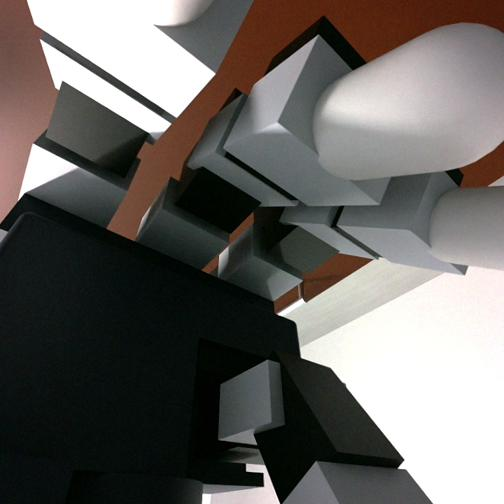

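{"fn": "move", "kwargs": {
  "base": {"translate_m":0.08,"strafe_m":0.04},
  "speeds": {"translate_m":0.06},
  "cameras": ["wrist_camera","base_camera"]
}}

{"fn": "zoom_image", "kwargs": {
  "camera": "base_camera",
  "region": [180, 0, 500, 140]
}}

Scene clock: 2176.67 s.
move: done
base_odometry: x=+0.322 y=-1.502 heading=+0.245
base_tilt: forward=+0.2 right=+0.4
base_status: done
joint_positions: joint_1_rad=-6.283 joint_2_rad=+1.434 joint_3_rad=+3.136 joint_4_rad=-1.325 joint_5_rad=-0.050 joint_6_rad=+1.199 joint_7_rad=+0.000 hand_index_mcp=-0.483 hand_index_abd=-0.003 hand_index_pip=-0.068 hand_index_dip=+0.698 hand_middle_mcp=-0.483 hand_middle_abd=+0.001 hand_middle_pip=-0.069 hand_middle_dip=+0.698 hand_ring_mcp=-0.483 hand_ring_abd=+0.001 hand_ring_pip=-0.069 hand_ring_dip=+0.698 hand_thumb_cmc=-0.573 hand_thumb_axl=+0.680 hand_thumb_mcp=+0.898 hand_thumb_ipl=+0.899 hand_current_limit=+0.600 hand_speed=-0.500
joint_status: not commanded
hand_state: goal,goal,goal,goal,goal,goal,goal,goal,goal,goal,goal,goal,goal,goal,goal,goal
index_mcp_current_ma: -1
index_abd_current_ma: -2
index_pip_current_ma: 1
index_dip_current_ma: -2
middle_mcp_current_ma: -1
middle_abd_current_ma: 0
middle_pip_current_ma: 1
middle_dip_current_ma: -2
ring_mcp_current_ma: -1
ring_abd_current_ma: 0
ring_pip_current_ma: 1
ring_dip_current_ma: -1
thumb_cmc_current_ma: -2
thumb_axl_current_ma: 1
thumb_mcp_current_ma: -1
thumb_ipl_current_ma: -1
hand_goal_index_mcp: -0.482
hand_goal_index_abd: 0.000
hand_goal_index_pip: -0.070
hand_goal_index_dip: 0.700
hand_goal_middle_mcp: -0.482
hand_goal_middle_abd: 0.000
hand_goal_middle_pip: -0.070
hand_goal_middle_dip: 0.700
hand_goal_ring_mcp: -0.482
hand_goal_ring_abd: 0.000
hand_goal_ring_pip: -0.070
hand_goal_ring_dip: 0.700
hand_goal_thumb_cmc: -0.570
hand_goal_thumb_axl: 0.678
hand_goal_thumb_mcp: 0.900
hand_goal_thumb_ipl: 0.900
motor_effort: joint_1_rad=+0(2) joint_2_rad=-39(40) joint_3_rad=+0(2) joint_4_rad=+9(11) joint_5_rad=+0(1) joint_6_rad=+9(10) joint_7_rad=-1(1)
hand_pose: x=+0.9562 y=+0.0133 z=+0.3661 quat_wxyz=(-0.497, +0.480, -0.515, +0.508) (m; base frame)
hand_target: x=+0.9525 y=+0.0197 z=+0.3568 quat_wxyz=(-0.519, +0.457, -0.527, +0.495) (m; base frame)
hand_status: not commanded
pictures: base_camera, wrist_camera
Images, in order (width x height): base_camera 644x364, wrist_camera 504x504.

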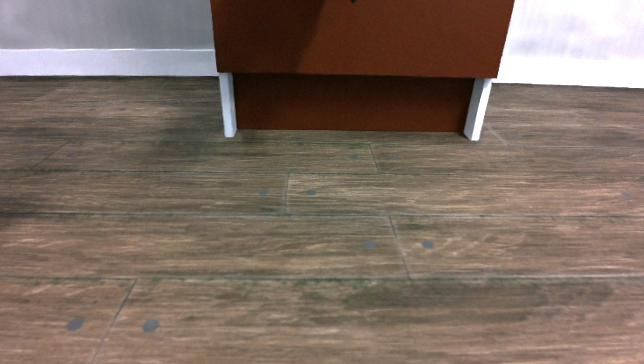

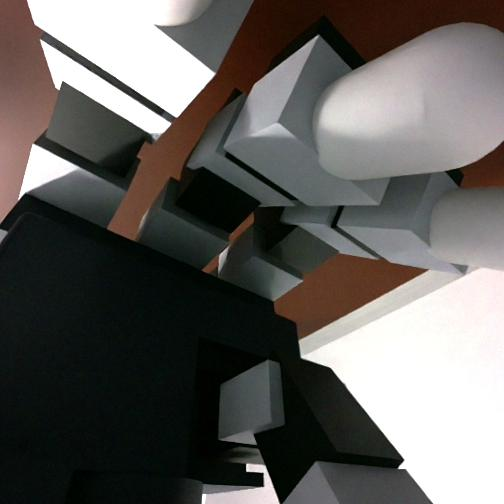

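Scaled by 1.575.

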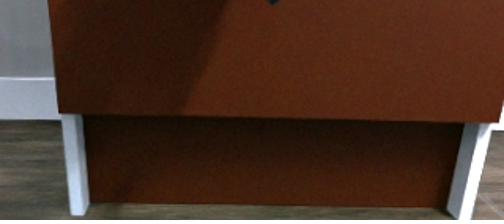

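{"fn": "move", "kwargs": {
  "base": {"strafe_m":0.10},
  "speeds": {"strafe_m":0.1}
}}

{"fn": "move", "kwargs": {
  "base": {"translate_m":0.08},
  "speeds": {"translate_m":0.05},
  "cameras": ["wrist_camera","base_camera"]
}}

{"fn": "zoom_image", "kwargs": {
  "camera": "base_camera",
  "region": [180, 0, 500, 140]
}}

Scene clock: 2184.13 s.
move: done
base_odometry: x=+0.298 y=-1.405 heading=+0.245
base_tilt: forward=+0.2 right=+0.4
base_status: done
joint_positions: joint_1_rad=-6.285 joint_2_rad=+1.434 joint_3_rad=+3.136 joint_4_rad=-1.325 joint_5_rad=-0.050 joint_6_rad=+1.199 joint_7_rad=+0.000 hand_index_mcp=-0.483 hand_index_abd=-0.003 hand_index_pip=-0.068 hand_index_dip=+0.698 hand_middle_mcp=-0.483 hand_middle_abd=+0.001 hand_middle_pip=-0.069 hand_middle_dip=+0.698 hand_ring_mcp=-0.483 hand_ring_abd=+0.001 hand_ring_pip=-0.069 hand_ring_dip=+0.698 hand_thumb_cmc=-0.573 hand_thumb_axl=+0.680 hand_thumb_mcp=+0.898 hand_thumb_ipl=+0.899 hand_current_limit=+0.600 hand_speed=-0.500
joint_status: not commanded
hand_state: goal,goal,goal,goal,goal,goal,goal,goal,goal,goal,goal,goal,goal,goal,goal,goal
index_mcp_current_ma: -1
index_abd_current_ma: -2
index_pip_current_ma: 1
index_dip_current_ma: -2
middle_mcp_current_ma: -1
middle_abd_current_ma: 0
middle_pip_current_ma: 1
middle_dip_current_ma: -2
ring_mcp_current_ma: -1
ring_abd_current_ma: 0
ring_pip_current_ma: 1
ring_dip_current_ma: -1
thumb_cmc_current_ma: -2
thumb_axl_current_ma: 1
thumb_mcp_current_ma: -1
thumb_ipl_current_ma: -1
hand_goal_index_mcp: -0.482
hand_goal_index_abd: 0.000
hand_goal_index_pip: -0.070
hand_goal_index_dip: 0.700
hand_goal_middle_mcp: -0.482
hand_goal_middle_abd: 0.000
hand_goal_middle_pip: -0.070
hand_goal_middle_dip: 0.700
hand_goal_ring_mcp: -0.482
hand_goal_ring_abd: 0.000
hand_goal_ring_pip: -0.070
hand_goal_ring_dip: 0.700
hand_goal_thumb_cmc: -0.570
hand_goal_thumb_axl: 0.678
hand_goal_thumb_mcp: 0.900
hand_goal_thumb_ipl: 0.900
motor_effort: joint_1_rad=+0(3) joint_2_rad=-39(40) joint_3_rad=+0(1) joint_4_rad=+10(10) joint_5_rad=+0(1) joint_6_rad=+10(10) joint_7_rad=+0(1)
hand_pose: x=+0.9562 y=+0.0155 z=+0.3661 quat_wxyz=(-0.497, +0.480, -0.514, +0.507) (m; base frame)
hand_target: x=+0.9525 y=+0.0197 z=+0.3568 quat_wxyz=(-0.519, +0.457, -0.527, +0.495) (m; base frame)
hand_status: not commanded
pictures: none

Scene clock: 2188.13 s.
move: time_out
base_odometry: x=+0.373 y=-1.386 heading=+0.245
base_tilt: forward=+0.2 right=+0.4
base_status: translate_m time_out (by the wheels' count: +0.077 of +0.080)
joint_positions: joint_1_rad=-6.285 joint_2_rad=+1.465 joint_3_rad=+3.136 joint_4_rad=-1.428 joint_5_rad=-0.050 joint_6_rad=+1.294 joint_7_rad=-0.015 hand_index_mcp=-0.602 hand_index_abd=-0.003 hand_index_pip=-0.068 hand_index_dip=+0.698 hand_middle_mcp=-0.523 hand_middle_abd=+0.001 hand_middle_pip=-0.069 hand_middle_dip=+0.698 hand_ring_mcp=-0.483 hand_ring_abd=+0.001 hand_ring_pip=-0.069 hand_ring_dip=+0.698 hand_thumb_cmc=-0.573 hand_thumb_axl=+0.680 hand_thumb_mcp=+0.898 hand_thumb_ipl=+0.899 hand_current_limit=+0.600 hand_speed=-0.500
joint_status: not commanded
hand_state: blocked,goal,goal,goal,blocked,goal,goal,goal,goal,goal,goal,goal,goal,goal,goal,goal
index_mcp_current_ma: -433
index_abd_current_ma: -2
index_pip_current_ma: 1
index_dip_current_ma: -2
middle_mcp_current_ma: -97
middle_abd_current_ma: 0
middle_pip_current_ma: 1
middle_dip_current_ma: -2
ring_mcp_current_ma: -1
ring_abd_current_ma: 0
ring_pip_current_ma: 1
ring_dip_current_ma: -1
thumb_cmc_current_ma: -2
thumb_axl_current_ma: 1
thumb_mcp_current_ma: -1
thumb_ipl_current_ma: -1
hand_goal_index_mcp: -0.482
hand_goal_index_abd: 0.000
hand_goal_index_pip: -0.070
hand_goal_index_dip: 0.700
hand_goal_middle_mcp: -0.482
hand_goal_middle_abd: 0.000
hand_goal_middle_pip: -0.070
hand_goal_middle_dip: 0.700
hand_goal_ring_mcp: -0.482
hand_goal_ring_abd: 0.000
hand_goal_ring_pip: -0.070
hand_goal_ring_dip: 0.700
hand_goal_thumb_cmc: -0.570
hand_goal_thumb_axl: 0.678
hand_goal_thumb_mcp: 0.900
hand_goal_thumb_ipl: 0.900
motor_effort: joint_1_rad=+2(3) joint_2_rad=-44(46) joint_3_rad=+0(2) joint_4_rad=+27(34) joint_5_rad=-4(5) joint_6_rad=+0(10) joint_7_rad=+1(2)
hand_pose: x=+0.9145 y=+0.0159 z=+0.3286 quat_wxyz=(-0.490, +0.487, -0.527, +0.496) (m; base frame)
hand_target: x=+0.9525 y=+0.0197 z=+0.3568 quat_wxyz=(-0.519, +0.457, -0.527, +0.495) (m; base frame)
hand_status: not commanded
pictures: base_camera, wrist_camera
Images, in order (width x height): base_camera 644x364, wrist_camera 504x504.

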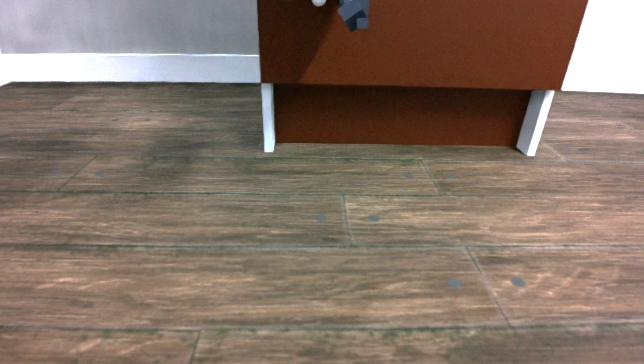

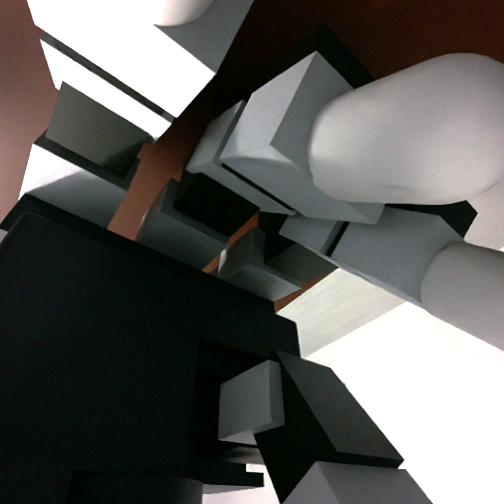

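Scaled by 1.575.

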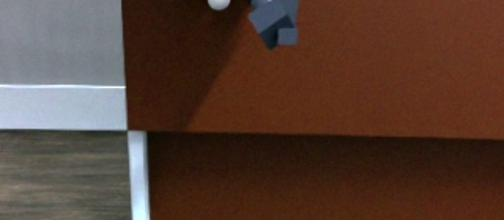

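{"fn": "move", "kwargs": {
  "base": {"translate_m":-0.3},
  "speeds": {"translate_m":0.1},
  "cameras": ["base_camera"]
}}

{"fn": "zoom_image", "kwargs": {
  "camera": "base_camera",
  "region": [180, 0, 500, 140]
}}

{"fn": "move", "kwargs": {
  "joints": {"joint_1_rad":0.0,"joint_2_rad":0.0,"joint_4_rad":-2.03,"joint_6_rad":0.8},
  "min_time_s": 3
}}

{"fn": "move", "kwargs": {
  "joints": {"joint_1_rad":-0.1,"joint_2_rad":-1.2,"joint_4_rad":-2.03,"joint_6_rad":-0.35,"joint_7_rad":2.39,"hand_index_mcp":1,"hand_middle_mcp":1,"hand_ring_mcp":1,"hand_index_abd":-0.62,"hand_middle_abd":-0.62,"hand_ring_abd":-0.62,"hand_index_pip":0.58,"hand_middle_pip":0.58,"hand_ring_pip":0.58,"hand_index_dip":0.7,"hand_middle_dip":0.7,"hand_thumb_cmc":0.71,"hand_thumb_mcp":0.9,"hand_thumb_ipl":0.9},
  "min_time_s": 3,
  "cameras": ["wrist_camera","base_camera"]
}}

Scene clock: 2199.00 s.
move: done
base_odometry: x=+0.082 y=-1.459 heading=+0.245
base_tilt: forward=+0.2 right=+0.4
base_status: done
joint_positions: joint_1_rad=-6.285 joint_2_rad=+1.452 joint_3_rad=+3.136 joint_4_rad=-1.319 joint_5_rad=-0.050 joint_6_rad=+1.233 joint_7_rad=-0.016 hand_index_mcp=-0.484 hand_index_abd=-0.003 hand_index_pip=-0.068 hand_index_dip=+0.698 hand_middle_mcp=-0.484 hand_middle_abd=+0.001 hand_middle_pip=-0.069 hand_middle_dip=+0.698 hand_ring_mcp=-0.483 hand_ring_abd=+0.001 hand_ring_pip=-0.069 hand_ring_dip=+0.698 hand_thumb_cmc=-0.573 hand_thumb_axl=+0.680 hand_thumb_mcp=+0.898 hand_thumb_ipl=+0.899 hand_current_limit=+0.600 hand_speed=-0.500
joint_status: not commanded
hand_state: goal,goal,goal,goal,goal,goal,goal,goal,goal,goal,goal,goal,goal,goal,goal,goal
index_mcp_current_ma: -1
index_abd_current_ma: -2
index_pip_current_ma: 1
index_dip_current_ma: -2
middle_mcp_current_ma: -1
middle_abd_current_ma: 0
middle_pip_current_ma: 1
middle_dip_current_ma: -2
ring_mcp_current_ma: -1
ring_abd_current_ma: 0
ring_pip_current_ma: 1
ring_dip_current_ma: -1
thumb_cmc_current_ma: -2
thumb_axl_current_ma: 1
thumb_mcp_current_ma: -1
thumb_ipl_current_ma: -1
hand_goal_index_mcp: -0.482
hand_goal_index_abd: 0.000
hand_goal_index_pip: -0.070
hand_goal_index_dip: 0.700
hand_goal_middle_mcp: -0.482
hand_goal_middle_abd: 0.000
hand_goal_middle_pip: -0.070
hand_goal_middle_dip: 0.700
hand_goal_ring_mcp: -0.482
hand_goal_ring_abd: 0.000
hand_goal_ring_pip: -0.070
hand_goal_ring_dip: 0.700
hand_goal_thumb_cmc: -0.570
hand_goal_thumb_axl: 0.678
hand_goal_thumb_mcp: 0.900
hand_goal_thumb_ipl: 0.900
motor_effort: joint_1_rad=+0(2) joint_2_rad=-39(48) joint_3_rad=+0(1) joint_4_rad=+9(26) joint_5_rad=+0(3) joint_6_rad=+9(13) joint_7_rad=-1(1)
hand_pose: x=+0.9554 y=+0.0164 z=+0.3641 quat_wxyz=(-0.506, +0.471, -0.512, +0.509) (m; base frame)
hand_target: x=+0.9525 y=+0.0197 z=+0.3568 quat_wxyz=(-0.519, +0.457, -0.527, +0.495) (m; base frame)
hand_status: not commanded
pictures: base_camera
Images, in order (width x height): base_camera 644x364.

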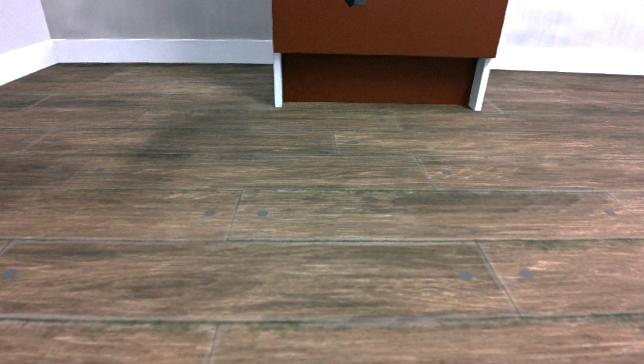

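Scaled by 1.575.

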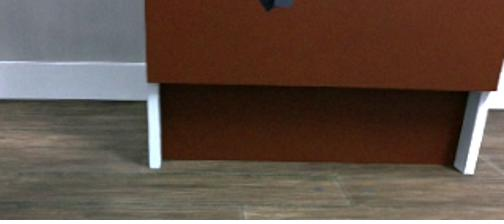

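Scene clock: 2202.37 s.
move: done
base_odometry: x=+0.082 y=-1.459 heading=+0.245
base_tilt: forward=+0.2 right=+0.4
base_status: not commanded
joint_positions: joint_1_rad=-6.285 joint_2_rad=+0.004 joint_3_rad=+3.136 joint_4_rad=-1.998 joint_5_rad=-0.050 joint_6_rad=+0.842 joint_7_rad=-0.016 hand_index_mcp=-0.484 hand_index_abd=-0.003 hand_index_pip=-0.068 hand_index_dip=+0.698 hand_middle_mcp=-0.484 hand_middle_abd=+0.001 hand_middle_pip=-0.069 hand_middle_dip=+0.698 hand_ring_mcp=-0.483 hand_ring_abd=+0.001 hand_ring_pip=-0.069 hand_ring_dip=+0.698 hand_thumb_cmc=-0.573 hand_thumb_axl=+0.680 hand_thumb_mcp=+0.898 hand_thumb_ipl=+0.899 hand_current_limit=+0.600 hand_speed=-0.500
joint_status: all done
hand_state: goal,goal,goal,goal,goal,goal,goal,goal,goal,goal,goal,goal,goal,goal,goal,goal
index_mcp_current_ma: -1
index_abd_current_ma: -2
index_pip_current_ma: 1
index_dip_current_ma: -2
middle_mcp_current_ma: -1
middle_abd_current_ma: 0
middle_pip_current_ma: 1
middle_dip_current_ma: -2
ring_mcp_current_ma: -1
ring_abd_current_ma: 0
ring_pip_current_ma: 1
ring_dip_current_ma: -1
thumb_cmc_current_ma: -2
thumb_axl_current_ma: 1
thumb_mcp_current_ma: -1
thumb_ipl_current_ma: -1
hand_goal_index_mcp: -0.482
hand_goal_index_abd: 0.000
hand_goal_index_pip: -0.070
hand_goal_index_dip: 0.700
hand_goal_middle_mcp: -0.482
hand_goal_middle_abd: 0.000
hand_goal_middle_pip: -0.070
hand_goal_middle_dip: 0.700
hand_goal_ring_mcp: -0.482
hand_goal_ring_abd: 0.000
hand_goal_ring_pip: -0.070
hand_goal_ring_dip: 0.700
hand_goal_thumb_cmc: -0.570
hand_goal_thumb_axl: 0.678
hand_goal_thumb_mcp: 0.900
hand_goal_thumb_ipl: 0.900
motor_effort: joint_1_rad=+0(1) joint_2_rad=-16(44) joint_3_rad=+0(1) joint_4_rad=+17(17) joint_5_rad=+0(0) joint_6_rad=+8(11) joint_7_rad=+0(1)
hand_pose: x=+0.7165 y=+0.0213 z=+1.0151 quat_wxyz=(-0.601, +0.368, -0.406, +0.582) (m; base frame)
hand_target: x=+0.7130 y=+0.0259 z=+0.9867 quat_wxyz=(-0.602, +0.377, -0.437, +0.552) (m; base frame)
hand_status: not commanded
pictures: none

Scene clock: 2206.07 s.
move: done
base_odometry: x=+0.082 y=-1.459 heading=+0.245
base_tilt: forward=+0.2 right=+0.4
base_status: not commanded
joint_positions: joint_1_rad=-6.366 joint_2_rad=-1.184 joint_3_rad=+3.136 joint_4_rad=-2.001 joint_5_rad=-0.050 joint_6_rad=-0.308 joint_7_rad=+2.317 hand_index_mcp=+1.000 hand_index_abd=-0.617 hand_index_pip=+0.579 hand_index_dip=+0.698 hand_middle_mcp=+1.000 hand_middle_abd=-0.617 hand_middle_pip=+0.579 hand_middle_dip=+0.698 hand_ring_mcp=+1.000 hand_ring_abd=-0.617 hand_ring_pip=+0.579 hand_ring_dip=+0.698 hand_thumb_cmc=+0.710 hand_thumb_axl=+0.678 hand_thumb_mcp=+0.898 hand_thumb_ipl=+0.899 hand_current_limit=+0.600 hand_speed=-0.500
joint_status: all done
hand_state: goal,goal,goal,goal,goal,goal,goal,goal,goal,goal,goal,goal,goal,goal,goal,goal
index_mcp_current_ma: 0
index_abd_current_ma: 2
index_pip_current_ma: 0
index_dip_current_ma: -2
middle_mcp_current_ma: 0
middle_abd_current_ma: 2
middle_pip_current_ma: 0
middle_dip_current_ma: -2
ring_mcp_current_ma: 0
ring_abd_current_ma: 2
ring_pip_current_ma: 0
ring_dip_current_ma: -1
thumb_cmc_current_ma: 0
thumb_axl_current_ma: 0
thumb_mcp_current_ma: -1
thumb_ipl_current_ma: -1
hand_goal_index_mcp: 1.000
hand_goal_index_abd: -0.620
hand_goal_index_pip: 0.580
hand_goal_index_dip: 0.700
hand_goal_middle_mcp: 1.000
hand_goal_middle_abd: -0.620
hand_goal_middle_pip: 0.580
hand_goal_middle_dip: 0.700
hand_goal_ring_mcp: 1.000
hand_goal_ring_abd: -0.620
hand_goal_ring_pip: 0.580
hand_goal_ring_dip: 0.700
hand_goal_thumb_cmc: 0.710
hand_goal_thumb_axl: 0.678
hand_goal_thumb_mcp: 0.900
hand_goal_thumb_ipl: 0.900
motor_effort: joint_1_rad=+0(1) joint_2_rad=+15(18) joint_3_rad=+1(2) joint_4_rad=+13(19) joint_5_rad=+0(1) joint_6_rad=+8(10) joint_7_rad=-1(2)
hand_pose: x=+0.2213 y=-0.0626 z=+1.2200 quat_wxyz=(+0.252, +0.490, +0.211, +0.807) (m; base frame)
hand_target: x=+0.2285 y=-0.0561 z=+1.2020 quat_wxyz=(+0.270, +0.500, +0.244, +0.786) (m; base frame)
hand_status: not commanded
pictures: base_camera, wrist_camera
Images, in order (width x height): base_camera 644x364, wrist_camera 504x504.

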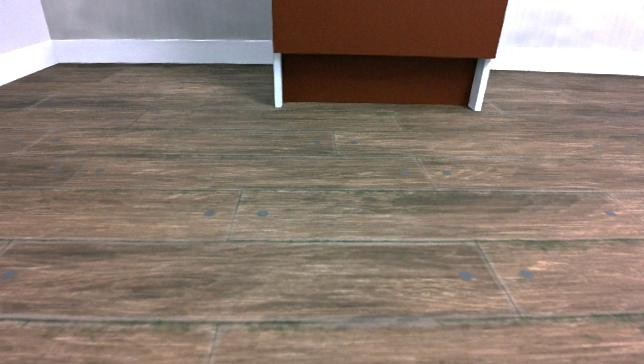

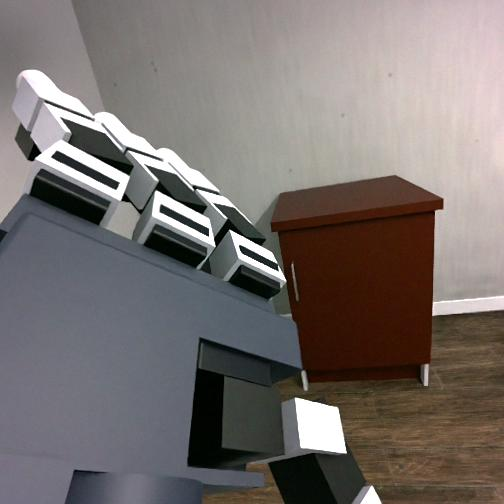

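{"fn": "zoom_image", "kwargs": {
  "camera": "wrist_camera",
  "region": [260, 170, 460, 400]
}}

{"fn": "zoom_image", "kwargs": {
  "camera": "base_camera",
  "region": [250, 0, 530, 130]
}}

Scaled by 2.191 from the camera's 504x504 image, which has a finer 720x720 frame.

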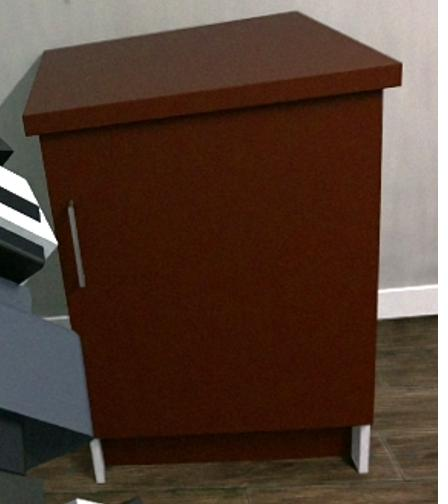

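Scaled by 1.800.

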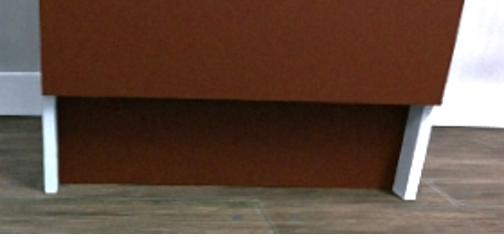

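{"fn": "finished_scene", "kwargs": {
  "scene": 1
}}

The scene is finished: the task was done.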